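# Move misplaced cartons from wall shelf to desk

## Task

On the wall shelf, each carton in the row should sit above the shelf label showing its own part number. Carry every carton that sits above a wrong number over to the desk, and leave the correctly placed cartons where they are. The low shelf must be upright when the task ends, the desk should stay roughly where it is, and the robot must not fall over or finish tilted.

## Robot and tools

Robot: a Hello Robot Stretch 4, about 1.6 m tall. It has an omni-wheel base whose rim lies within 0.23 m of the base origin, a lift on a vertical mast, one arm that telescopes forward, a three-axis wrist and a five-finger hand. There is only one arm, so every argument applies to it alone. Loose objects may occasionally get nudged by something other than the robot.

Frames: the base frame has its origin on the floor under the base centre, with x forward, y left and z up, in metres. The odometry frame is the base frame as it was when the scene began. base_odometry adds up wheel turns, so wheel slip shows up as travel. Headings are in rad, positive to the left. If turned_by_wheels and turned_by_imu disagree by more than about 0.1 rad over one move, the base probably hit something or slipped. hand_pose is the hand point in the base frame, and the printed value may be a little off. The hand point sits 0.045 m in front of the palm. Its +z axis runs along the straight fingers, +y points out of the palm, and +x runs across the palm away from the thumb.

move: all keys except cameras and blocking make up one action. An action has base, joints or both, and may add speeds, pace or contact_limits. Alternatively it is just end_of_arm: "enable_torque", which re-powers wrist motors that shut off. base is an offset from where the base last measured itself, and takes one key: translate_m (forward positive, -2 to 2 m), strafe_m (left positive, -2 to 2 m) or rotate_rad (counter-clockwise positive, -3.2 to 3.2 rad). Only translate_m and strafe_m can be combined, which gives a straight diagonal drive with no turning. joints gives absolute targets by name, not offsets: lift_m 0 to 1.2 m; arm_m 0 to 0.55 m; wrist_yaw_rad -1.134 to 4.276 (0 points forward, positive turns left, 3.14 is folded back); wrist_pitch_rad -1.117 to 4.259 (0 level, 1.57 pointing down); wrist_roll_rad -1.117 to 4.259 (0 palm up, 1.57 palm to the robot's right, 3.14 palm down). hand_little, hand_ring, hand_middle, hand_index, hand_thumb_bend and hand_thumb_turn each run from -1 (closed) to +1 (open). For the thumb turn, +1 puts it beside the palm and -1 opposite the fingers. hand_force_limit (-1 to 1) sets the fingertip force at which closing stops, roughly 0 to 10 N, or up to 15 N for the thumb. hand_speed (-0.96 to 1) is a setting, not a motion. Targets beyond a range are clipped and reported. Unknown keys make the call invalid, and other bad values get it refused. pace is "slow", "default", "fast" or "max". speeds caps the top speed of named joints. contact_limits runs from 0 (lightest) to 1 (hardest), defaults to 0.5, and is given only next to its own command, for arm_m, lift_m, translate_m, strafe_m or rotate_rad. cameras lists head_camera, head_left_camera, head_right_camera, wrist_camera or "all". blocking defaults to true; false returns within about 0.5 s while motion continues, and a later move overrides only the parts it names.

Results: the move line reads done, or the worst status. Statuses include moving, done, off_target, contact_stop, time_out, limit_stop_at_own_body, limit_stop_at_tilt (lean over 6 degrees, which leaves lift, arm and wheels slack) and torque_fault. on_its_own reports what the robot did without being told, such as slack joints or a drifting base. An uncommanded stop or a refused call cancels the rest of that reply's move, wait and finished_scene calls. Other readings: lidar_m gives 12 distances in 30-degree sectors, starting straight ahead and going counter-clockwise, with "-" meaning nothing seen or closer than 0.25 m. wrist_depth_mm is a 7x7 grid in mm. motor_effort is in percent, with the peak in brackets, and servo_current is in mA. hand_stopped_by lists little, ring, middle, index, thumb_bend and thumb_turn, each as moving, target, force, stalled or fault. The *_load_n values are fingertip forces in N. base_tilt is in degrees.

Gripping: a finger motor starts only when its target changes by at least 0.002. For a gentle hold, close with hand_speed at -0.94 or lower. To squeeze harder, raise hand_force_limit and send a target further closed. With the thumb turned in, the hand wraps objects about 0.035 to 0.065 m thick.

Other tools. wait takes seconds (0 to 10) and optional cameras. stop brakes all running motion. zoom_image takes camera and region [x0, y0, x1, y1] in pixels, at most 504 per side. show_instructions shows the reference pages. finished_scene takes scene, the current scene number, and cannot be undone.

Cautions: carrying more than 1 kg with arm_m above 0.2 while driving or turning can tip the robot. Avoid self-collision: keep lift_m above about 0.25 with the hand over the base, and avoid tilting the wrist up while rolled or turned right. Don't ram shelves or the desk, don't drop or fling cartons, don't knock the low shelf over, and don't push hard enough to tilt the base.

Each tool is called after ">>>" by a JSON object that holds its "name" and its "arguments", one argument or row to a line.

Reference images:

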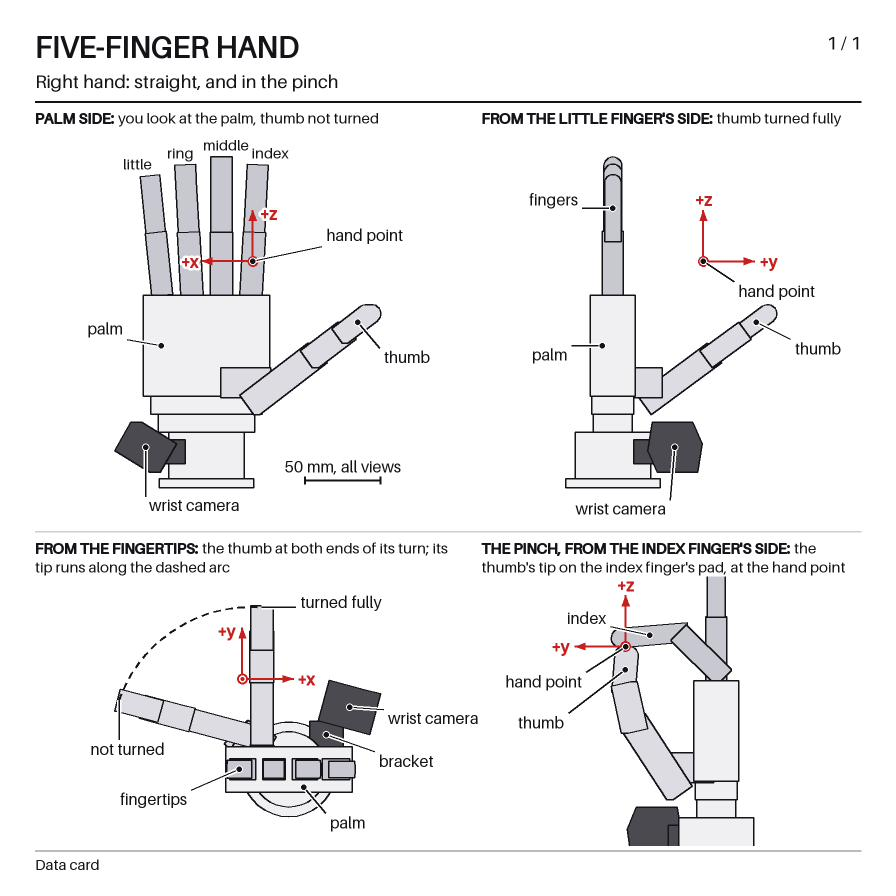

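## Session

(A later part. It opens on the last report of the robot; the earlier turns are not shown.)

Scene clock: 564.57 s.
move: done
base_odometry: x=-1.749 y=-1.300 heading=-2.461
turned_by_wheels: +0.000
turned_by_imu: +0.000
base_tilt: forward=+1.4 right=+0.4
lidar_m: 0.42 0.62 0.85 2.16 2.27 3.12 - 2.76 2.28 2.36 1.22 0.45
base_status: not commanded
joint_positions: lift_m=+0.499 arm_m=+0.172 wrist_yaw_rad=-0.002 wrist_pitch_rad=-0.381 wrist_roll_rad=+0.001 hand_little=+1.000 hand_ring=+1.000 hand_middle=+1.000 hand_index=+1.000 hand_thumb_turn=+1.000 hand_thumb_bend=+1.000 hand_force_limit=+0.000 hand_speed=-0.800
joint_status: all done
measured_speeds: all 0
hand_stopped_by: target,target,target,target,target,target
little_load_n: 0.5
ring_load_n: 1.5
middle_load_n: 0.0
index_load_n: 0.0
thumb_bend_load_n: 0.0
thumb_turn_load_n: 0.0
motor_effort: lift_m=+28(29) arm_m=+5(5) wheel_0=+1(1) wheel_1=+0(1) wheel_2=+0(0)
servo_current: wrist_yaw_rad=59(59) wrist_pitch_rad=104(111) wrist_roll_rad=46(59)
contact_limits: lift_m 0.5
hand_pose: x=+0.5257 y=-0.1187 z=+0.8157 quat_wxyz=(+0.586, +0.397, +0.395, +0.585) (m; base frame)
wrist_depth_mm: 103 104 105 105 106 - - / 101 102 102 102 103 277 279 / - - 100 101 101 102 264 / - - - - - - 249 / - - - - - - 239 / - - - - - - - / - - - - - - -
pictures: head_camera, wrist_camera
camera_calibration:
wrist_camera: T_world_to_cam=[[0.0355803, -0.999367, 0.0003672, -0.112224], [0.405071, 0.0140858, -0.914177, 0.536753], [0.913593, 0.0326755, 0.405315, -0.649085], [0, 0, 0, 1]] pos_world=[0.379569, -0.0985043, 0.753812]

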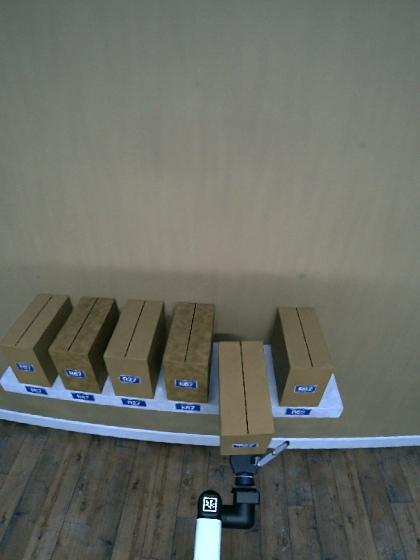

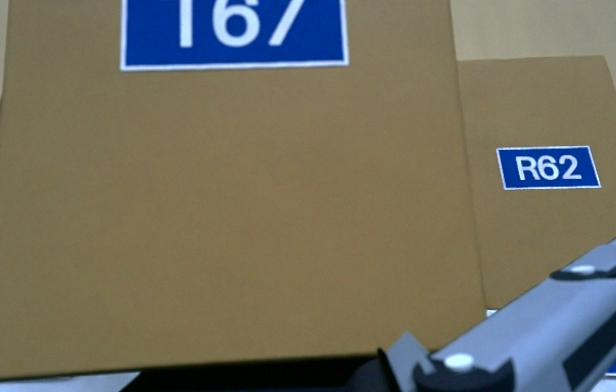

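>>> {"name": "wait", "arguments": {
  "seconds": 1,
  "cameras": ["wrist_camera", "head_camera"]
}}

>>> {"name": "zoom_image", "arguments": {
  "camera": "head_camera",
  "region": [150, 300, 350, 500]
}}

Scene clock: 570.00 s.
base_odometry: x=-1.749 y=-1.300 heading=-2.461
turned_by_wheels: +0.000
turned_by_imu: +0.000
base_tilt: forward=+1.4 right=+0.3
lidar_m: 0.43 0.63 0.87 2.16 2.26 3.11 - 2.77 2.31 2.32 1.19 0.44
base_status: not commanded
joint_positions: lift_m=+0.499 arm_m=+0.172 wrist_yaw_rad=-0.002 wrist_pitch_rad=-0.381 wrist_roll_rad=+0.001 hand_little=+1.000 hand_ring=+1.000 hand_middle=+1.000 hand_index=+1.000 hand_thumb_turn=+1.000 hand_thumb_bend=+1.000 hand_force_limit=+0.000 hand_speed=-0.800
joint_status: all done
measured_speeds: all 0
hand_stopped_by: target,target,target,target,target,target
little_load_n: 0.0
ring_load_n: 1.5
middle_load_n: 0.5
index_load_n: 0.0
thumb_bend_load_n: 0.0
thumb_turn_load_n: 0.0
motor_effort: lift_m=+28(29) arm_m=+5(5) wheel_0=+1(1) wheel_1=+0(1) wheel_2=+0(0)
servo_current: wrist_yaw_rad=46(59) wrist_pitch_rad=98(111) wrist_roll_rad=33(59)
contact_limits: lift_m 0.5
hand_pose: x=+0.5257 y=-0.1187 z=+0.8157 quat_wxyz=(+0.586, +0.397, +0.395, +0.585) (m; base frame)
wrist_depth_mm: 102 104 104 105 106 - - / 101 102 101 102 103 277 277 / - - - 101 101 102 263 / - - - - - - 250 / - - - - - - 240 / - - - - - - - / - - - - - - -
wait: 1.00 s; at rest from the start
pictures: head_camera, wrist_camera
camera_calibration:
wrist_camera: T_world_to_cam=[[0.0355803, -0.999367, 0.0003672, -0.112224], [0.405071, 0.0140858, -0.914177, 0.536753], [0.913593, 0.0326755, 0.405315, -0.649085], [0, 0, 0, 1]] pos_world=[0.379569, -0.0985043, 0.753812]

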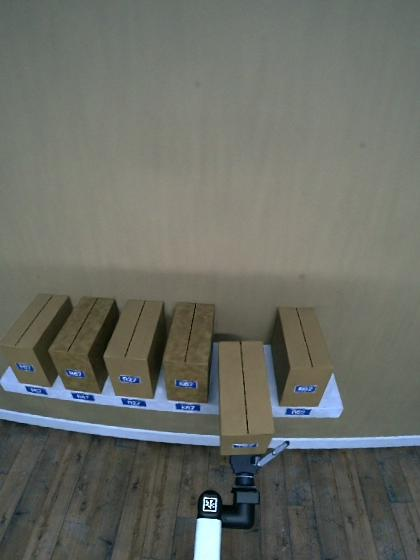

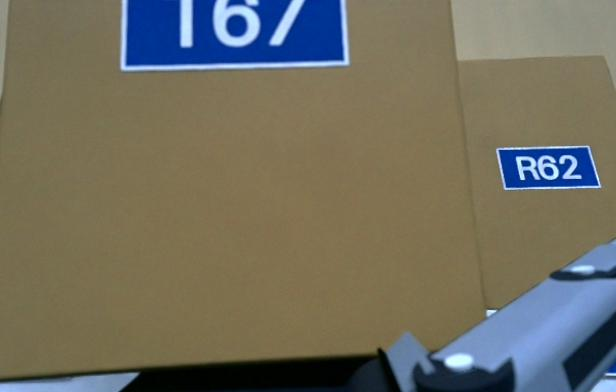

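Scaled by 2.520 from the camera's 420x560 image, which has a finer 1200x1600 frame.

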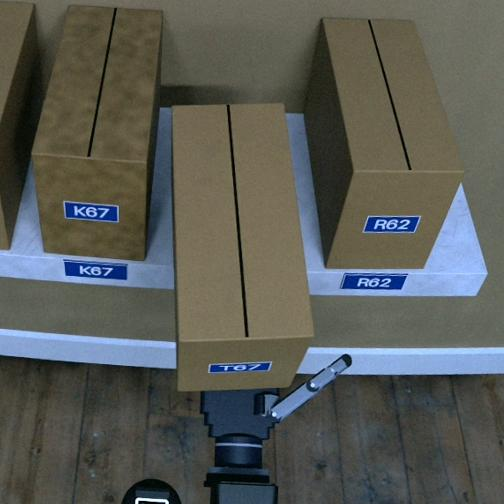

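>>> {"name": "move", "arguments": {
  "joints": {"lift_m": 0.53, "wrist_roll_rad": 0.07},
  "speeds": {"lift_m": 0.05, "wrist_roll_rad": 0.1},
  "contact_limits": {"lift_m": 0.5},
  "cameras": ["wrist_camera", "head_camera"]
}}

>>> {"name": "zoom_image", "arguments": {
  "camera": "head_camera",
  "region": [150, 300, 350, 500]
}}

Scene clock: 574.83 s.
move: done
base_odometry: x=-1.749 y=-1.300 heading=-2.461
turned_by_wheels: +0.000
turned_by_imu: +0.000
base_tilt: forward=+1.3 right=+0.3
lidar_m: 0.40 0.62 0.87 2.15 2.25 3.11 - 2.79 2.29 2.34 1.21 0.47
base_status: not commanded
joint_positions: lift_m=+0.529 arm_m=+0.172 wrist_yaw_rad=-0.002 wrist_pitch_rad=-0.379 wrist_roll_rad=+0.066 hand_little=+1.000 hand_ring=+1.000 hand_middle=+1.000 hand_index=+1.000 hand_thumb_turn=+1.000 hand_thumb_bend=+1.000 hand_force_limit=+0.000 hand_speed=-0.800
joint_status: all done
measured_speeds: all 0
hand_stopped_by: target,target,target,target,target,target
little_load_n: 0.0
ring_load_n: 1.0
middle_load_n: 1.0
index_load_n: 0.0
thumb_bend_load_n: 0.0
thumb_turn_load_n: 0.0
motor_effort: lift_m=+27(31) arm_m=+5(5) wheel_0=+1(1) wheel_1=+0(1) wheel_2=+0(0)
servo_current: wrist_yaw_rad=52(59) wrist_pitch_rad=124(124) wrist_roll_rad=65(65)
contact_limits: lift_m 0.5
hand_pose: x=+0.5268 y=-0.1226 z=+0.8434 quat_wxyz=(+0.566, +0.410, +0.383, +0.604) (m; base frame)
wrist_depth_mm: 102 103 104 104 105 - - / - 101 101 102 103 - 264 / - - - 100 101 102 253 / - - - - - - 239 / - - - - - - 229 / - - - - - - - / - - - - - - -
pictures: head_camera, wrist_camera
camera_calibration:
wrist_camera: T_world_to_cam=[[0.0594498, -0.996441, -0.0597532, -0.0776327], [0.40203, 0.0786898, -0.912239, 0.569565], [0.913695, 0.0302099, 0.405277, -0.661518], [0, 0, 0, 1]] pos_world=[0.380058, -0.102191, 0.783039]

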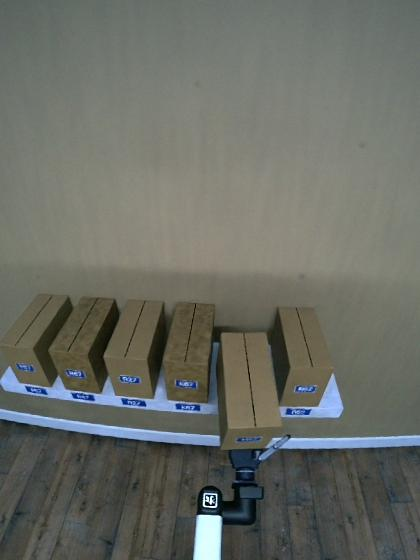

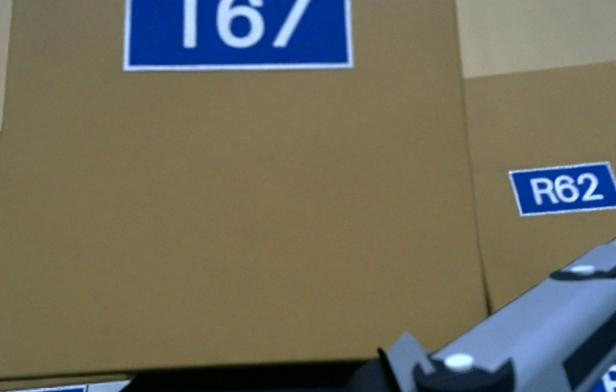

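Scaled by 2.520 from the camera's 420x560 image, which has a finer 1200x1600 frame.

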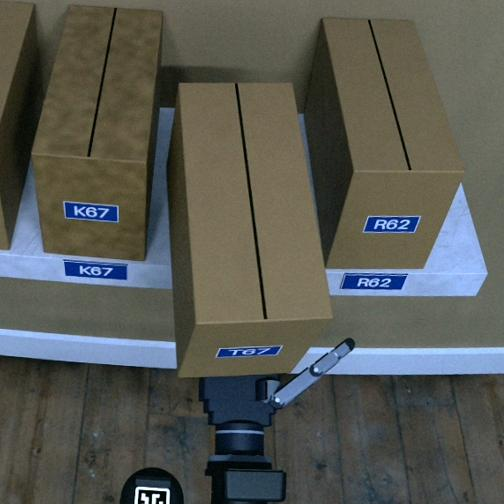

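>>> {"name": "move", "arguments": {
  "joints": {"lift_m": 0.56, "wrist_roll_rad": 0.045},
  "speeds": {"lift_m": 0.06, "wrist_roll_rad": 0.1},
  "contact_limits": {"lift_m": 0.5}
}}

>>> {"name": "move", "arguments": {
  "joints": {"arm_m": 0.04},
  "speeds": {"arm_m": 0.05},
  "cameras": ["wrist_camera", "head_camera"]
}}

>>> {"name": "move", "arguments": {
  "base": {"translate_m": -0.3},
  "pace": "slow",
  "cameras": ["wrist_camera", "head_camera"]
}}

Scene clock: 580.40 s.
move: done
base_odometry: x=-1.749 y=-1.300 heading=-2.461
turned_by_wheels: +0.000
turned_by_imu: +0.000
base_tilt: forward=+1.4 right=+0.2
lidar_m: 0.43 0.60 0.86 2.17 2.27 3.11 - 2.79 2.30 2.35 1.19 0.47
base_status: not commanded
joint_positions: lift_m=+0.559 arm_m=+0.172 wrist_yaw_rad=-0.002 wrist_pitch_rad=-0.379 wrist_roll_rad=+0.048 hand_little=+1.000 hand_ring=+1.000 hand_middle=+1.000 hand_index=+1.000 hand_thumb_turn=+1.000 hand_thumb_bend=+1.000 hand_force_limit=+0.000 hand_speed=-0.800
joint_status: all done
measured_speeds: all 0
hand_stopped_by: target,target,target,target,target,target
little_load_n: 0.0
ring_load_n: 1.5
middle_load_n: 0.5
index_load_n: 0.0
thumb_bend_load_n: 0.0
thumb_turn_load_n: 0.0
motor_effort: lift_m=+28(31) arm_m=+5(5) wheel_0=+1(1) wheel_1=+0(1) wheel_2=+0(1)
servo_current: wrist_yaw_rad=46(59) wrist_pitch_rad=117(124) wrist_roll_rad=46(72)
contact_limits: lift_m 0.5
hand_pose: x=+0.5266 y=-0.1215 z=+0.8739 quat_wxyz=(+0.572, +0.407, +0.387, +0.598) (m; base frame)
wrist_depth_mm: 102 103 104 105 105 - - / 101 101 101 102 103 - - / - - - 101 101 102 253 / - - - - - - 240 / - - - - - - 229 / - - - - - - - / - - - - - - -
pictures: none

Scene clock: 583.43 s.
move: done
base_odometry: x=-1.749 y=-1.300 heading=-2.461
turned_by_wheels: +0.000
turned_by_imu: +0.000
base_tilt: forward=+1.4 right=+0.2
lidar_m: 0.28 0.61 0.89 2.16 2.25 3.09 - 2.76 2.28 2.34 1.19 0.31
base_status: not commanded
joint_positions: lift_m=+0.559 arm_m=+0.040 wrist_yaw_rad=-0.002 wrist_pitch_rad=-0.379 wrist_roll_rad=+0.048 hand_little=+1.000 hand_ring=+1.000 hand_middle=+1.000 hand_index=+1.000 hand_thumb_turn=+1.000 hand_thumb_bend=+1.000 hand_force_limit=+0.000 hand_speed=-0.800
joint_status: all done
measured_speeds: all 0
hand_stopped_by: target,target,target,target,target,target
little_load_n: 0.0
ring_load_n: 1.5
middle_load_n: 1.0
index_load_n: 0.0
thumb_bend_load_n: 0.0
thumb_turn_load_n: 0.0
motor_effort: lift_m=+27(28) arm_m=-5(8) wheel_0=+1(1) wheel_1=+0(1) wheel_2=+0(1)
servo_current: wrist_yaw_rad=52(59) wrist_pitch_rad=117(124) wrist_roll_rad=39(59)
contact_limits: lift_m 0.5
hand_pose: x=+0.3948 y=-0.1215 z=+0.8739 quat_wxyz=(+0.572, +0.407, +0.387, +0.598) (m; base frame)
wrist_depth_mm: 102 103 104 105 105 - - / 101 101 101 102 103 - - / - - - 101 101 - - / - - - - - - - / - - - - - - - / - - - - - - - / - - - - - - -
pictures: head_camera, wrist_camera
camera_calibration:
wrist_camera: T_world_to_cam=[[0.0528203, -0.997682, -0.042902, -0.0791787], [0.402422, 0.0605852, -0.913447, 0.64911], [0.913929, 0.0309838, 0.404689, -0.552773], [0, 0, 0, 1]] pos_world=[0.248161, -0.101195, 0.813232]

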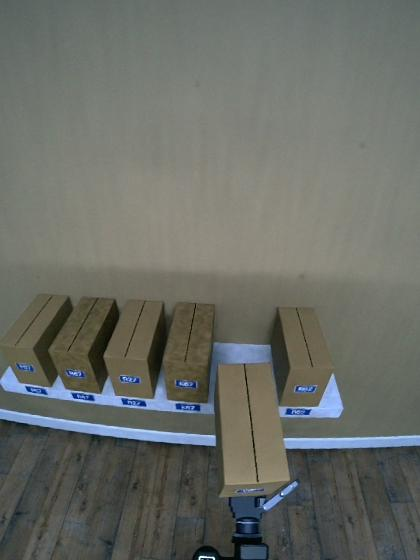

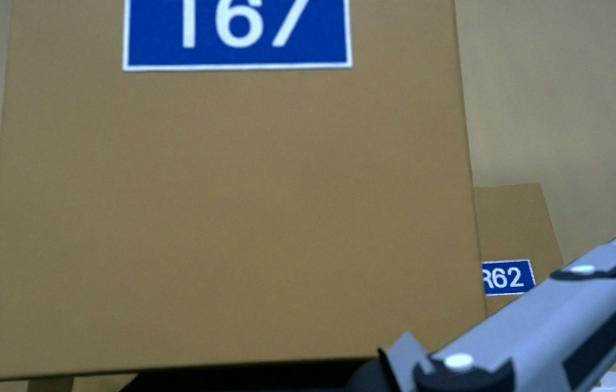

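Scene clock: 587.73 s.
move: done
base_odometry: x=-1.516 y=-1.111 heading=-2.461
turned_by_wheels: +0.000
turned_by_imu: -0.001
base_tilt: forward=+1.3 right=+0.4
lidar_m: 0.28 0.93 1.64 2.15 2.24 3.09 - 2.81 2.14 2.35 1.64 0.31
base_status: done
joint_positions: lift_m=+0.559 arm_m=+0.040 wrist_yaw_rad=-0.002 wrist_pitch_rad=-0.379 wrist_roll_rad=+0.048 hand_little=+1.000 hand_ring=+1.000 hand_middle=+1.000 hand_index=+1.000 hand_thumb_turn=+1.000 hand_thumb_bend=+1.000 hand_force_limit=+0.000 hand_speed=-0.800
joint_status: not commanded
measured_speeds: all 0
hand_stopped_by: target,target,target,target,target,target
little_load_n: 0.0
ring_load_n: 1.5
middle_load_n: 1.0
index_load_n: 0.0
thumb_bend_load_n: 0.0
thumb_turn_load_n: 0.0
motor_effort: lift_m=+27(28) arm_m=-5(6) wheel_0=-1(7) wheel_1=-2(5) wheel_2=+2(9)
servo_current: wrist_yaw_rad=52(59) wrist_pitch_rad=117(124) wrist_roll_rad=33(72)
contact_limits: lift_m 0.5
hand_pose: x=+0.3948 y=-0.1215 z=+0.8739 quat_wxyz=(+0.572, +0.407, +0.387, +0.598) (m; base frame)
wrist_depth_mm: 102 103 104 105 106 - - / 101 101 101 102 103 - - / - - - 101 101 - - / - - - - - - - / - - - - - - - / - - - - - - - / - - - - - - -
pictures: head_camera, wrist_camera
camera_calibration:
wrist_camera: T_world_to_cam=[[0.0528203, -0.997682, -0.042902, -0.0791787], [0.402422, 0.0605852, -0.913447, 0.64911], [0.913929, 0.0309838, 0.404689, -0.552773], [0, 0, 0, 1]] pos_world=[0.248161, -0.101195, 0.813232]

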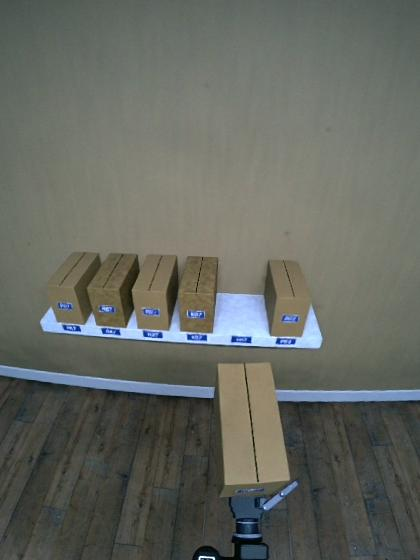

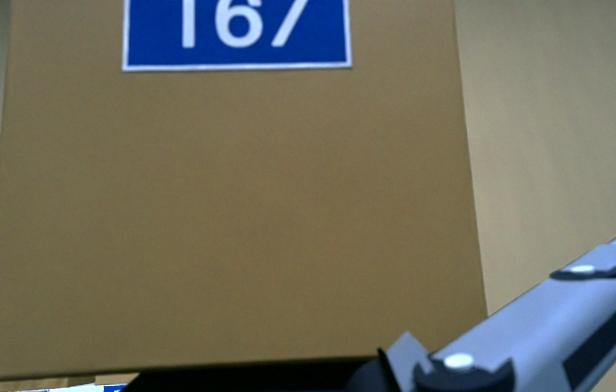

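>>> {"name": "move", "arguments": {
  "base": {"translate_m": -0.4},
  "pace": "slow"
}}

>>> {"name": "move", "arguments": {
  "base": {"rotate_rad": 1.57},
  "pace": "slow",
  "cameras": ["head_left_camera", "wrist_camera", "head_right_camera"]
}}

>>> {"name": "move", "arguments": {
  "base": {"rotate_rad": 1.57},
  "pace": "slow",
  "cameras": ["all"]
}}

Scene clock: 601.43 s.
move: done
base_odometry: x=-1.205 y=-0.859 heading=-2.461
turned_by_wheels: +0.000
turned_by_imu: -0.001
base_tilt: forward=+1.4 right=+0.3
lidar_m: 0.31 1.35 2.20 2.14 2.22 3.08 - 3.37 2.03 2.00 2.25 0.32
base_status: done
joint_positions: lift_m=+0.559 arm_m=+0.040 wrist_yaw_rad=-0.002 wrist_pitch_rad=-0.379 wrist_roll_rad=+0.048 hand_little=+1.000 hand_ring=+1.000 hand_middle=+1.000 hand_index=+1.000 hand_thumb_turn=+1.000 hand_thumb_bend=+1.000 hand_force_limit=+0.000 hand_speed=-0.800
joint_status: not commanded
measured_speeds: all 0
hand_stopped_by: target,target,target,target,target,target
little_load_n: 0.0
ring_load_n: 1.5
middle_load_n: 1.0
index_load_n: 0.5
thumb_bend_load_n: 0.0
thumb_turn_load_n: 0.0
motor_effort: lift_m=+28(28) arm_m=-5(6) wheel_0=-3(7) wheel_1=-1(5) wheel_2=+0(11)
servo_current: wrist_yaw_rad=52(59) wrist_pitch_rad=124(130) wrist_roll_rad=59(72)
contact_limits: lift_m 0.5
hand_pose: x=+0.3948 y=-0.1215 z=+0.8739 quat_wxyz=(+0.572, +0.407, +0.387, +0.598) (m; base frame)
wrist_depth_mm: 102 103 104 105 105 - - / 101 101 101 102 103 - - / - - - 100 101 - - / - - - - - - - / - - - - - - - / - - - - - - - / - - - - - - -
pictures: none

Scene clock: 604.30 s.
move: done
base_odometry: x=-1.205 y=-0.860 heading=-0.892
turned_by_wheels: +1.570
turned_by_imu: +1.531
base_tilt: forward=+1.4 right=+0.2
lidar_m: 0.28 2.22 3.06 3.72 3.38 2.08 2.03 2.24 1.42 1.28 1.32 0.32
base_status: done
joint_positions: lift_m=+0.559 arm_m=+0.040 wrist_yaw_rad=-0.001 wrist_pitch_rad=-0.379 wrist_roll_rad=+0.047 hand_little=+1.000 hand_ring=+1.000 hand_middle=+1.000 hand_index=+1.000 hand_thumb_turn=+1.000 hand_thumb_bend=+1.000 hand_force_limit=+0.000 hand_speed=-0.800
joint_status: not commanded
measured_speeds: all 0
hand_stopped_by: target,target,target,target,target,target
little_load_n: 0.0
ring_load_n: 1.0
middle_load_n: 1.0
index_load_n: 0.0
thumb_bend_load_n: 0.0
thumb_turn_load_n: 0.0
motor_effort: lift_m=+27(28) arm_m=-5(6) wheel_0=-2(9) wheel_1=+0(6) wheel_2=-1(12)
servo_current: wrist_yaw_rad=46(59) wrist_pitch_rad=117(124) wrist_roll_rad=52(59)
contact_limits: lift_m 0.5
hand_pose: x=+0.3949 y=-0.1212 z=+0.8739 quat_wxyz=(+0.572, +0.406, +0.387, +0.599) (m; base frame)
wrist_depth_mm: 102 102 103 105 105 - - / - 101 101 102 103 - - / - - - 100 101 101 - / - - - - - - - / - - - - - - - / - - - - - - - / - - - - - - -
pictures: head_left_camera, head_right_camera, wrist_camera
camera_calibration:
wrist_camera: T_world_to_cam=[[0.0538223, -0.997648, -0.042457, -0.0796929], [0.402361, 0.0605819, -0.913474, 0.649101], [0.913898, 0.0320822, 0.404675, -0.552736], [0, 0, 0, 1]] pos_world=[0.248261, -0.101096, 0.813232]

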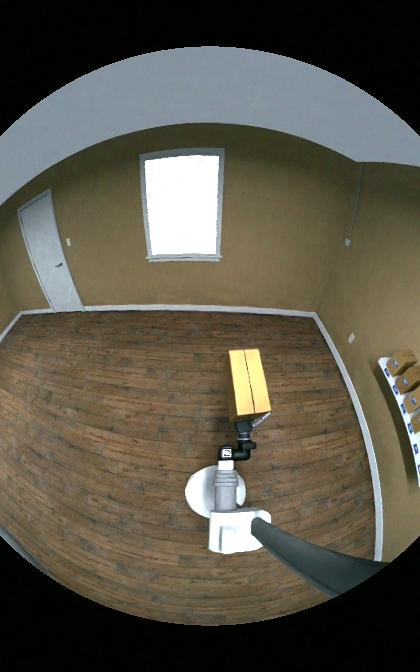

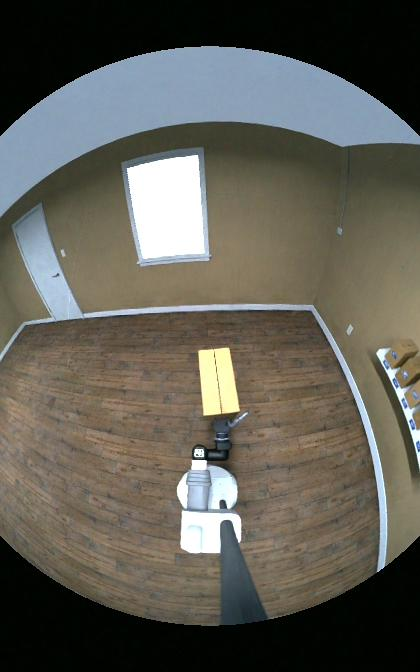

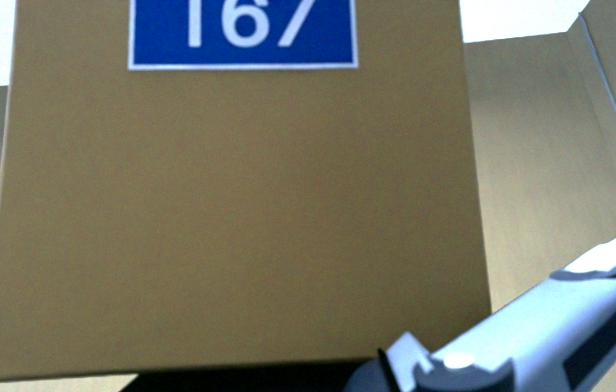

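Scene clock: 607.17 s.
move: done
base_odometry: x=-1.205 y=-0.860 heading=+0.678
turned_by_wheels: +1.570
turned_by_imu: +1.531
base_tilt: forward=+1.2 right=+0.3
lidar_m: 0.29 3.39 2.08 2.01 2.27 1.36 1.29 1.34 2.17 2.13 2.17 0.30
base_status: done
joint_positions: lift_m=+0.559 arm_m=+0.040 wrist_yaw_rad=-0.001 wrist_pitch_rad=-0.379 wrist_roll_rad=+0.047 hand_little=+1.000 hand_ring=+1.000 hand_middle=+1.000 hand_index=+1.000 hand_thumb_turn=+1.000 hand_thumb_bend=+1.000 hand_force_limit=+0.000 hand_speed=-0.800
joint_status: not commanded
measured_speeds: all 0
hand_stopped_by: target,target,target,target,target,target
little_load_n: 0.0
ring_load_n: 1.0
middle_load_n: 1.5
index_load_n: 0.0
thumb_bend_load_n: 0.0
thumb_turn_load_n: 0.0
motor_effort: lift_m=+28(28) arm_m=-5(6) wheel_0=-2(8) wheel_1=-2(6) wheel_2=+0(10)
servo_current: wrist_yaw_rad=52(59) wrist_pitch_rad=117(124) wrist_roll_rad=39(59)
contact_limits: lift_m 0.5
hand_pose: x=+0.3949 y=-0.1212 z=+0.8739 quat_wxyz=(+0.572, +0.406, +0.387, +0.599) (m; base frame)
wrist_depth_mm: 101 102 103 104 106 - - / - - 101 102 103 - - / - - - - 101 101 - / - - - - - - - / - - - - - - - / - - - - - - - / - - - - - - -
pictures: head_camera, head_left_camera, head_right_camera, wrist_camera
camera_calibration:
wrist_camera: T_world_to_cam=[[0.0538223, -0.997648, -0.042457, -0.0796929], [0.402361, 0.0605819, -0.913474, 0.649101], [0.913898, 0.0320822, 0.404675, -0.552736], [0, 0, 0, 1]] pos_world=[0.248261, -0.101096, 0.813232]

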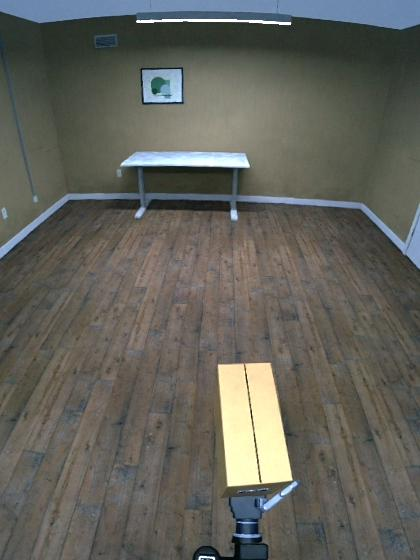

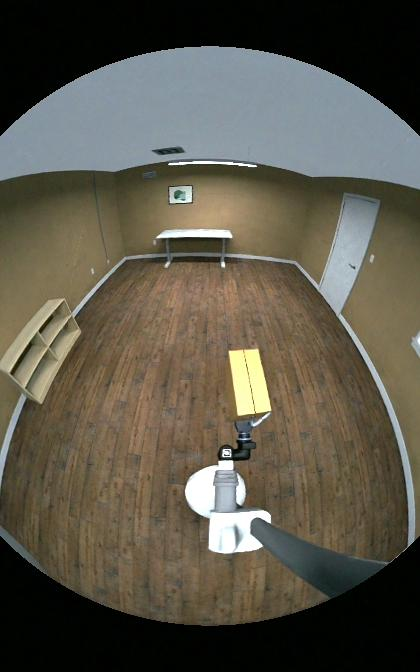

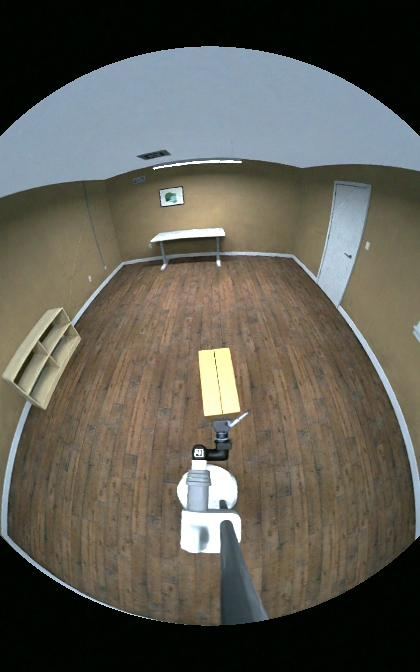

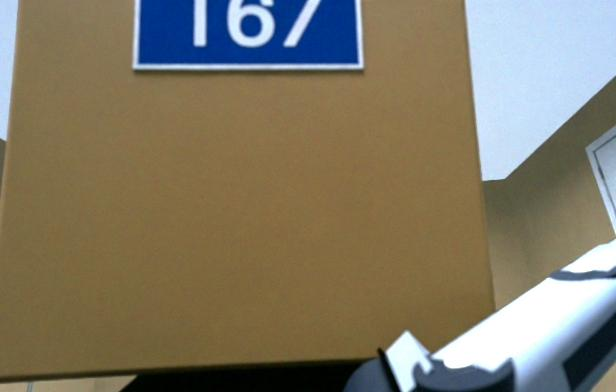

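>>> {"name": "move", "arguments": {
  "base": {"translate_m": 0.5, "strafe_m": 0.1},
  "cameras": ["wrist_camera"]
}}

Scene clock: 613.27 s.
move: done
base_odometry: x=-0.878 y=-0.468 heading=+0.678
turned_by_wheels: +0.000
turned_by_imu: +0.000
base_tilt: forward=+1.3 right=+0.2
lidar_m: 0.30 3.32 1.93 1.89 2.33 2.16 1.81 1.84 2.33 2.19 2.33 0.32
base_status: done
joint_positions: lift_m=+0.559 arm_m=+0.040 wrist_yaw_rad=-0.001 wrist_pitch_rad=-0.379 wrist_roll_rad=+0.047 hand_little=+1.000 hand_ring=+1.000 hand_middle=+1.000 hand_index=+1.000 hand_thumb_turn=+1.000 hand_thumb_bend=+1.000 hand_force_limit=+0.000 hand_speed=-0.800
joint_status: not commanded
measured_speeds: all 0
hand_stopped_by: target,target,target,target,target,target
little_load_n: 0.0
ring_load_n: 1.5
middle_load_n: 0.5
index_load_n: 0.0
thumb_bend_load_n: 0.0
thumb_turn_load_n: 0.0
motor_effort: lift_m=+27(28) arm_m=-5(5) wheel_0=+1(6) wheel_1=+1(8) wheel_2=+1(13)
servo_current: wrist_yaw_rad=59(59) wrist_pitch_rad=117(124) wrist_roll_rad=65(65)
contact_limits: lift_m 0.5
hand_pose: x=+0.3949 y=-0.1212 z=+0.8739 quat_wxyz=(+0.572, +0.406, +0.387, +0.599) (m; base frame)
wrist_depth_mm: 101 102 103 105 106 - - / - 101 101 102 103 - - / - - - 100 101 102 - / - - - - - - - / - - - - - - - / - - - - - - - / - - - - - - -
pictures: wrist_camera
camera_calibration:
wrist_camera: T_world_to_cam=[[0.0538223, -0.997648, -0.042457, -0.0796929], [0.402361, 0.0605819, -0.913474, 0.649101], [0.913898, 0.0320822, 0.404675, -0.552736], [0, 0, 0, 1]] pos_world=[0.248261, -0.101096, 0.813232]

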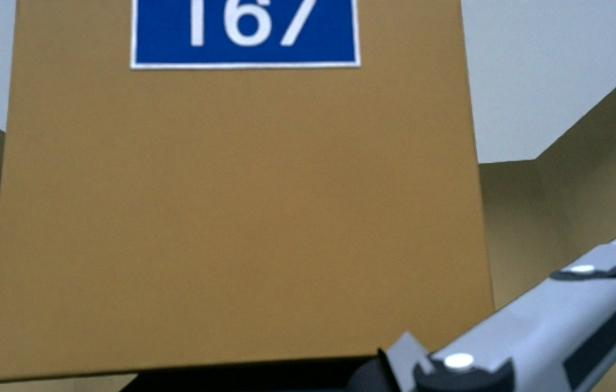

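>>> {"name": "move", "arguments": {
  "base": {"translate_m": 1.7, "strafe_m": 0.3},
  "joints": {"lift_m": 0.6},
  "cameras": ["head_camera", "head_left_camera"]
}}

Scene clock: 622.93 s.
move: done
base_odometry: x=+0.257 y=+0.832 heading=+0.678
turned_by_wheels: +0.000
turned_by_imu: +0.001
base_tilt: forward=+1.4 right=+0.3
lidar_m: 0.28 1.56 2.09 1.97 1.65 2.31 3.83 3.66 2.63 2.50 2.60 0.31
base_status: done
joint_positions: lift_m=+0.599 arm_m=+0.040 wrist_yaw_rad=-0.001 wrist_pitch_rad=-0.379 wrist_roll_rad=+0.047 hand_little=+1.000 hand_ring=+1.000 hand_middle=+1.000 hand_index=+1.000 hand_thumb_turn=+1.000 hand_thumb_bend=+1.000 hand_force_limit=+0.000 hand_speed=-0.800
joint_status: all done
measured_speeds: all 0
hand_stopped_by: target,target,target,target,target,target
little_load_n: 0.0
ring_load_n: 1.0
middle_load_n: 1.0
index_load_n: 0.0
thumb_bend_load_n: 0.0
thumb_turn_load_n: 0.0
motor_effort: lift_m=+28(31) arm_m=-5(5) wheel_0=+1(6) wheel_1=+1(8) wheel_2=+2(12)
servo_current: wrist_yaw_rad=52(59) wrist_pitch_rad=124(130) wrist_roll_rad=39(65)
hand_pose: x=+0.3949 y=-0.1212 z=+0.9139 quat_wxyz=(+0.572, +0.406, +0.387, +0.599) (m; base frame)
wrist_depth_mm: 101 102 103 104 106 - - / - - 101 102 103 - - / - - - 100 101 101 - / - - - - - - - / - - - - - - - / - - - - - - - / - - - - - - -
pictures: head_camera, head_left_camera

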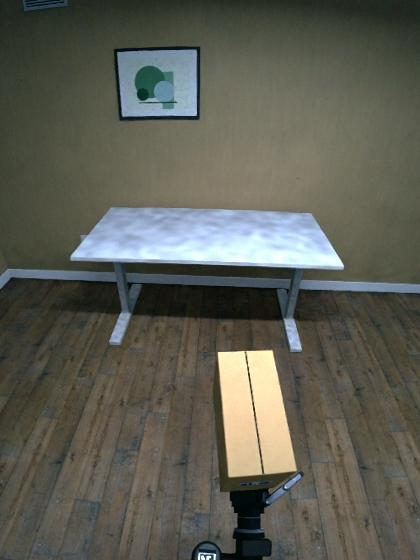

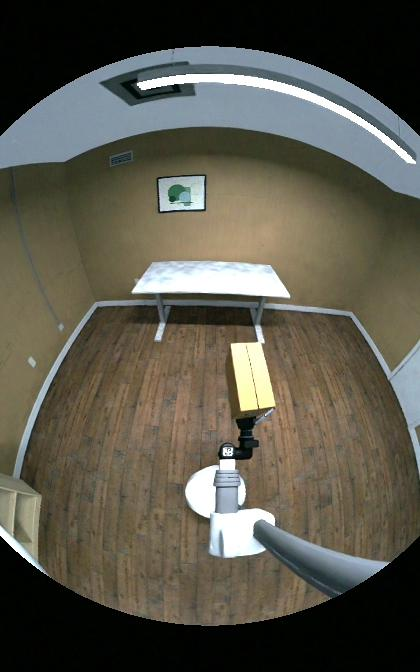

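>>> {"name": "move", "arguments": {
  "base": {"translate_m": 0.88, "strafe_m": 0.28},
  "cameras": ["head_camera", "wrist_camera"]
}}

Scene clock: 663.63 s.
move: done
base_odometry: x=+0.766 y=+1.603 heading=+0.679
turned_by_wheels: +0.000
turned_by_imu: +0.000
base_tilt: forward=+1.3 right=+0.2
lidar_m: 0.31 0.65 1.80 1.71 1.78 1.93 - 4.02 2.89 2.77 0.90 0.30
base_status: done
joint_positions: lift_m=+0.599 arm_m=+0.040 wrist_yaw_rad=-0.001 wrist_pitch_rad=-0.379 wrist_roll_rad=+0.047 hand_little=+1.000 hand_ring=+1.000 hand_middle=+1.000 hand_index=+1.000 hand_thumb_turn=+1.000 hand_thumb_bend=+1.000 hand_force_limit=+0.000 hand_speed=-0.800
joint_status: not commanded
measured_speeds: all 0
hand_stopped_by: target,target,target,target,target,target
little_load_n: 0.0
ring_load_n: 1.5
middle_load_n: 1.0
index_load_n: 0.0
thumb_bend_load_n: 0.0
thumb_turn_load_n: 0.0
motor_effort: lift_m=+27(28) arm_m=-5(5) wheel_0=+0(6) wheel_1=+0(8) wheel_2=+0(13)
servo_current: wrist_yaw_rad=46(59) wrist_pitch_rad=117(130) wrist_roll_rad=46(78)
hand_pose: x=+0.3949 y=-0.1212 z=+0.9139 quat_wxyz=(+0.572, +0.406, +0.387, +0.599) (m; base frame)
wrist_depth_mm: 101 102 103 105 106 - - / - - 101 102 103 - - / - - - 100 101 101 - / - - - - - - - / - - - - - - - / - - - - - - - / - - - - - - -
pictures: head_camera, wrist_camera
camera_calibration:
wrist_camera: T_world_to_cam=[[0.0538223, -0.997648, -0.042457, -0.0779946], [0.402361, 0.0605819, -0.913474, 0.68564], [0.913898, 0.0320822, 0.404675, -0.568923], [0, 0, 0, 1]] pos_world=[0.248261, -0.101096, 0.853232]

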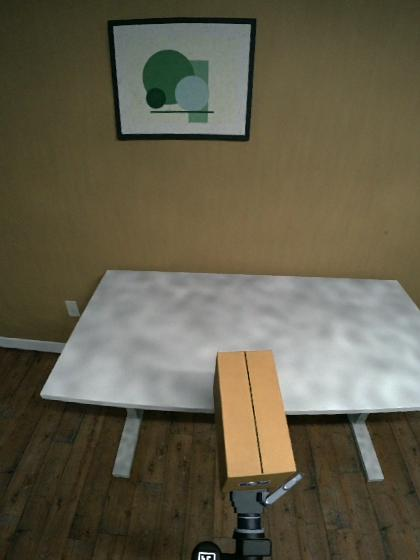

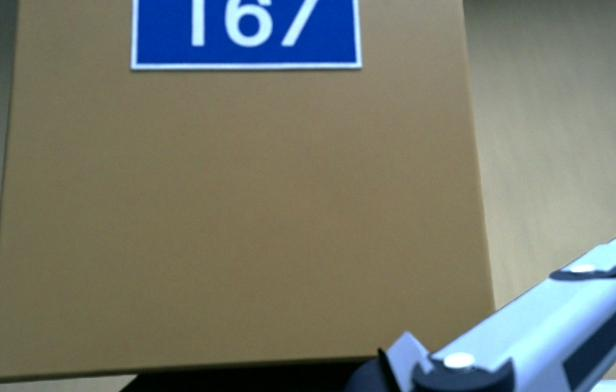

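>>> {"name": "zoom_image", "arguments": {
  "camera": "head_camera",
  "region": [20, 340, 180, 480]
}}

>>> {"name": "zoom_image", "arguments": {
  "camera": "head_camera",
  "region": [130, 340, 290, 480]
}}

Scaled by 3.150 from the camera's 420x560 image, which has a finer 1200x1600 frame.

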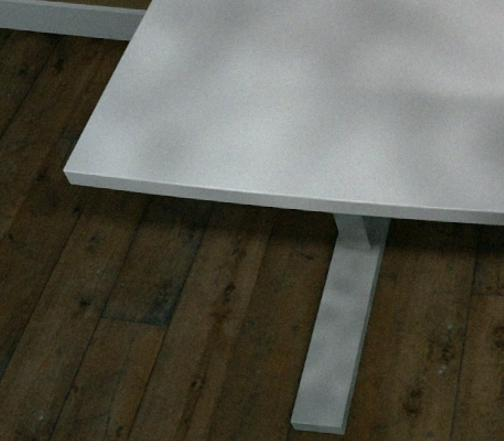

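Scaled by 3.150 from the camera's 420x560 image, which has a finer 1200x1600 frame.

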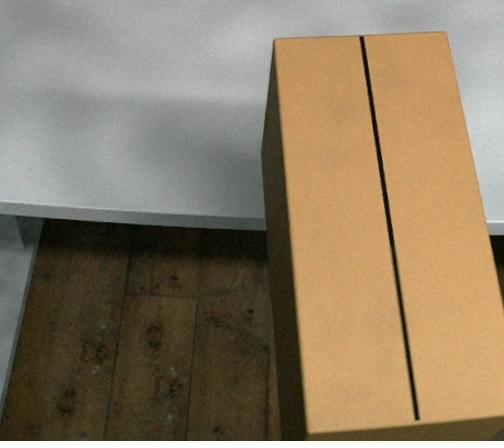

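>>> {"name": "move", "arguments": {
  "joints": {"arm_m": 0.17},
  "speeds": {"arm_m": 0.06}
}}

>>> {"name": "move", "arguments": {
  "joints": {"lift_m": 0.5},
  "speeds": {"lift_m": 0.06},
  "contact_limits": {"lift_m": 0.1},
  "cameras": ["head_camera", "wrist_camera"]
}}

>>> {"name": "zoom_image", "arguments": {
  "camera": "head_camera",
  "region": [150, 310, 330, 490]
}}

Scene clock: 716.73 s.
move: done
base_odometry: x=+0.766 y=+1.603 heading=+0.679
turned_by_wheels: +0.000
turned_by_imu: +0.000
base_tilt: forward=+1.4 right=+0.3
lidar_m: 0.40 0.63 1.78 1.72 1.80 1.94 - 4.01 2.89 2.75 0.90 0.47
base_status: not commanded
joint_positions: lift_m=+0.599 arm_m=+0.170 wrist_yaw_rad=-0.001 wrist_pitch_rad=-0.379 wrist_roll_rad=+0.047 hand_little=+1.000 hand_ring=+1.000 hand_middle=+1.000 hand_index=+1.000 hand_thumb_turn=+1.000 hand_thumb_bend=+1.000 hand_force_limit=+0.000 hand_speed=-0.800
joint_status: all done
measured_speeds: all 0
hand_stopped_by: target,target,target,target,target,target
little_load_n: 0.0
ring_load_n: 1.0
middle_load_n: 1.0
index_load_n: 0.0
thumb_bend_load_n: 0.0
thumb_turn_load_n: 0.0
motor_effort: lift_m=+28(28) arm_m=+5(8) wheel_0=+0(1) wheel_1=+0(1) wheel_2=+0(0)
servo_current: wrist_yaw_rad=46(59) wrist_pitch_rad=117(124) wrist_roll_rad=46(59)
hand_pose: x=+0.5247 y=-0.1212 z=+0.9139 quat_wxyz=(+0.572, +0.406, +0.387, +0.599) (m; base frame)
wrist_depth_mm: 101 102 103 104 105 - - / - - 101 102 103 - - / - - - 100 101 101 - / - - - - - - - / - - - - - - - / - - - - - - - / - - - - - - -
pictures: none

Scene clock: 718.90 s.
move: done
base_odometry: x=+0.766 y=+1.603 heading=+0.679
turned_by_wheels: +0.000
turned_by_imu: +0.000
base_tilt: forward=+1.4 right=+0.1
lidar_m: 0.43 0.63 1.81 1.72 1.78 1.89 - 4.04 2.87 2.75 0.92 0.46
base_status: not commanded
joint_positions: lift_m=+0.500 arm_m=+0.170 wrist_yaw_rad=-0.001 wrist_pitch_rad=-0.379 wrist_roll_rad=+0.047 hand_little=+1.000 hand_ring=+1.000 hand_middle=+1.000 hand_index=+1.000 hand_thumb_turn=+1.000 hand_thumb_bend=+1.000 hand_force_limit=+0.000 hand_speed=-0.800
joint_status: all done
measured_speeds: all 0
hand_stopped_by: target,target,target,target,target,target
little_load_n: 0.0
ring_load_n: 1.5
middle_load_n: 1.0
index_load_n: 0.0
thumb_bend_load_n: 0.0
thumb_turn_load_n: 0.0
motor_effort: lift_m=+24(27) arm_m=+5(5) wheel_0=+0(1) wheel_1=+0(1) wheel_2=+0(0)
servo_current: wrist_yaw_rad=46(59) wrist_pitch_rad=130(130) wrist_roll_rad=39(65)
contact_limits: lift_m 0.1
hand_pose: x=+0.5247 y=-0.1212 z=+0.8143 quat_wxyz=(+0.572, +0.406, +0.387, +0.599) (m; base frame)
wrist_depth_mm: 101 102 103 105 106 - - / - - 101 102 103 - - / - - - 100 101 101 - / - - - - - - - / - - - - - - - / - - - - - - - / - - - - - - -
pictures: head_camera, wrist_camera
camera_calibration:
wrist_camera: T_world_to_cam=[[0.0538223, -0.997648, -0.042457, -0.0892094], [0.402361, 0.0605819, -0.913474, 0.542431], [0.913898, 0.0320822, 0.404675, -0.647241], [0, 0, 0, 1]] pos_world=[0.378061, -0.101096, 0.753632]

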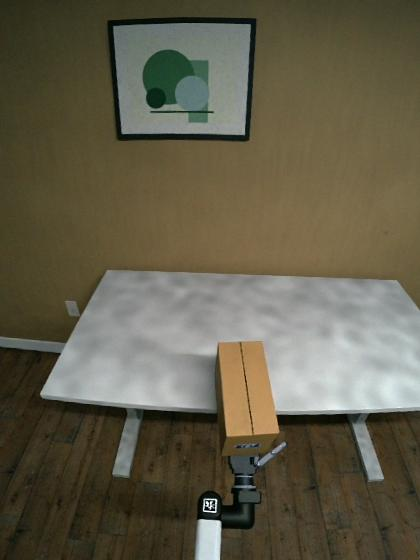

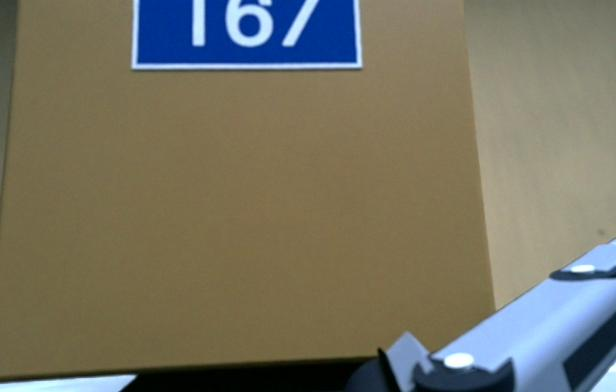

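Scaled by 2.800 from the camera's 420x560 image, which has a finer 1200x1600 frame.

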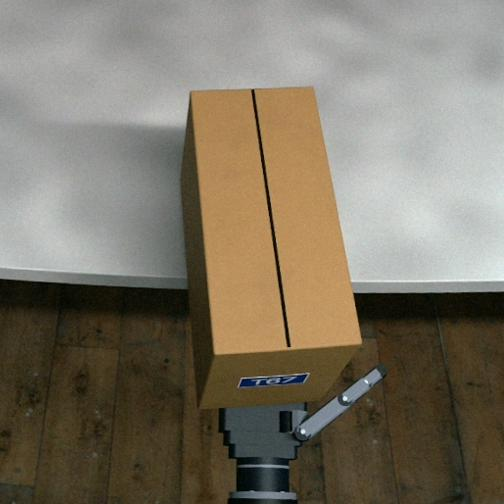

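>>> {"name": "move", "arguments": {
  "joints": {"lift_m": 0.475},
  "speeds": {"lift_m": 0.03},
  "contact_limits": {"lift_m": 0.0},
  "cameras": ["wrist_camera"]
}}

>>> {"name": "move", "arguments": {
  "joints": {"lift_m": 0.455},
  "speeds": {"lift_m": 0.03},
  "contact_limits": {"lift_m": 0.0},
  "cameras": ["head_camera", "wrist_camera"]
}}

>>> {"name": "zoom_image", "arguments": {
  "camera": "head_camera",
  "region": [150, 310, 330, 490]
}}

Scene clock: 722.63 s.
move: done
base_odometry: x=+0.766 y=+1.603 heading=+0.679
turned_by_wheels: +0.000
turned_by_imu: +0.000
base_tilt: forward=+1.4 right=+0.2
lidar_m: 0.41 0.64 1.82 1.71 1.81 1.95 - 4.02 2.88 2.75 0.94 0.44
base_status: not commanded
joint_positions: lift_m=+0.475 arm_m=+0.170 wrist_yaw_rad=-0.001 wrist_pitch_rad=-0.379 wrist_roll_rad=+0.047 hand_little=+1.000 hand_ring=+1.000 hand_middle=+1.000 hand_index=+1.000 hand_thumb_turn=+1.000 hand_thumb_bend=+1.000 hand_force_limit=+0.000 hand_speed=-0.800
joint_status: all done
measured_speeds: all 0
hand_stopped_by: target,target,target,target,target,target
little_load_n: 0.0
ring_load_n: 2.0
middle_load_n: 1.0
index_load_n: 0.0
thumb_bend_load_n: 0.0
thumb_turn_load_n: 0.0
motor_effort: lift_m=+23(24) arm_m=+5(5) wheel_0=+0(1) wheel_1=+0(1) wheel_2=+0(0)
servo_current: wrist_yaw_rad=52(59) wrist_pitch_rad=124(124) wrist_roll_rad=52(59)
contact_limits: lift_m 0
hand_pose: x=+0.5247 y=-0.1212 z=+0.7893 quat_wxyz=(+0.572, +0.406, +0.387, +0.599) (m; base frame)
wrist_depth_mm: 101 102 103 105 106 - - / - - 101 102 103 - - / - - - 100 101 102 - / - - - - - - - / - - - - - - - / - - - - - - - / - - - - - - -
pictures: wrist_camera
camera_calibration:
wrist_camera: T_world_to_cam=[[0.0538223, -0.997648, -0.042457, -0.0902709], [0.402361, 0.0605819, -0.913474, 0.519595], [0.913898, 0.0320822, 0.404675, -0.637124], [0, 0, 0, 1]] pos_world=[0.378061, -0.101096, 0.728632]

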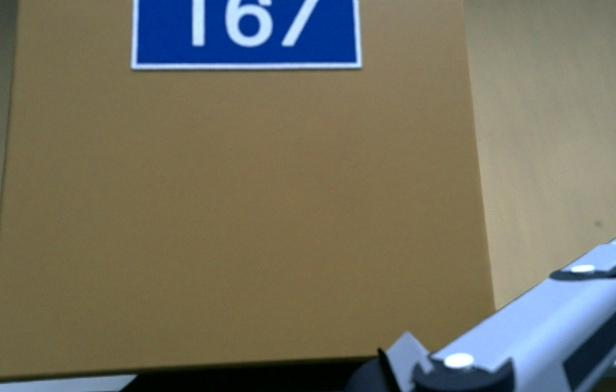

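Scene clock: 723.67 s.
move: done
base_odometry: x=+0.766 y=+1.603 heading=+0.679
turned_by_wheels: +0.000
turned_by_imu: +0.000
base_tilt: forward=+1.4 right=+0.2
lidar_m: 0.43 0.64 1.82 1.71 1.81 1.93 - 4.03 2.90 2.75 0.90 0.44
base_status: not commanded
joint_positions: lift_m=+0.455 arm_m=+0.170 wrist_yaw_rad=-0.001 wrist_pitch_rad=-0.379 wrist_roll_rad=+0.047 hand_little=+1.000 hand_ring=+1.000 hand_middle=+1.000 hand_index=+1.000 hand_thumb_turn=+1.000 hand_thumb_bend=+1.000 hand_force_limit=+0.000 hand_speed=-0.800
joint_status: all done
measured_speeds: all 0
hand_stopped_by: target,target,target,target,target,target
little_load_n: -0.5
ring_load_n: 1.5
middle_load_n: 0.5
index_load_n: 0.0
thumb_bend_load_n: 0.0
thumb_turn_load_n: 0.0
motor_effort: lift_m=+23(23) arm_m=+5(5) wheel_0=+0(1) wheel_1=+0(1) wheel_2=+0(0)
servo_current: wrist_yaw_rad=46(59) wrist_pitch_rad=117(124) wrist_roll_rad=13(59)
contact_limits: lift_m 0
hand_pose: x=+0.5247 y=-0.1212 z=+0.7693 quat_wxyz=(+0.572, +0.406, +0.387, +0.599) (m; base frame)
wrist_depth_mm: 101 102 103 105 106 - - / - 101 101 102 103 - - / - - - 100 101 102 - / - - - - - - - / - - - - - - - / - - - - - - - / - - - - - - -
pictures: head_camera, wrist_camera
camera_calibration:
wrist_camera: T_world_to_cam=[[0.0538223, -0.997648, -0.042457, -0.09112], [0.402361, 0.0605819, -0.913474, 0.501325], [0.913898, 0.0320822, 0.404675, -0.629031], [0, 0, 0, 1]] pos_world=[0.378061, -0.101096, 0.708632]

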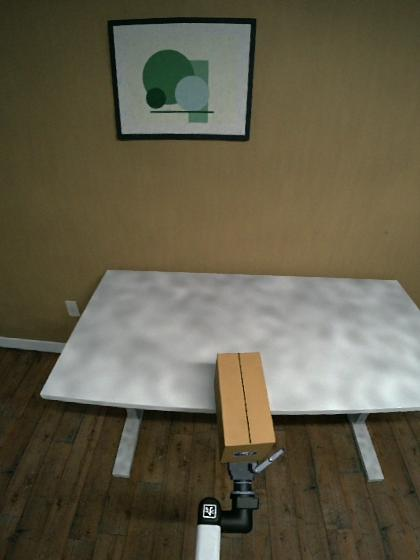

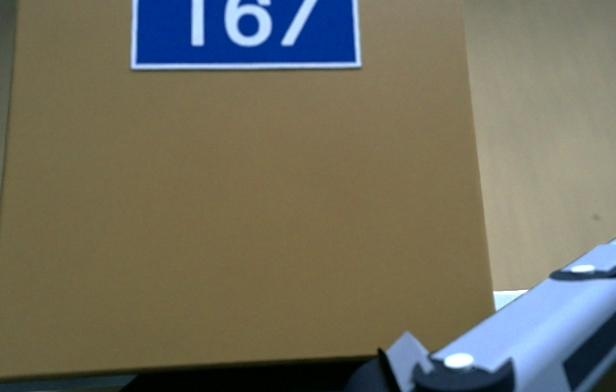

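Scaled by 2.800 from the camera's 420x560 image, which has a finer 1200x1600 frame.

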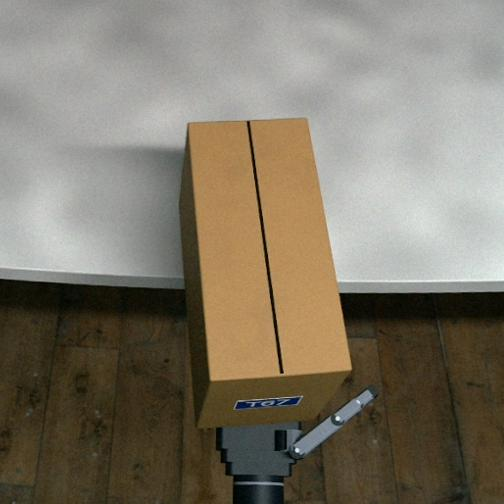

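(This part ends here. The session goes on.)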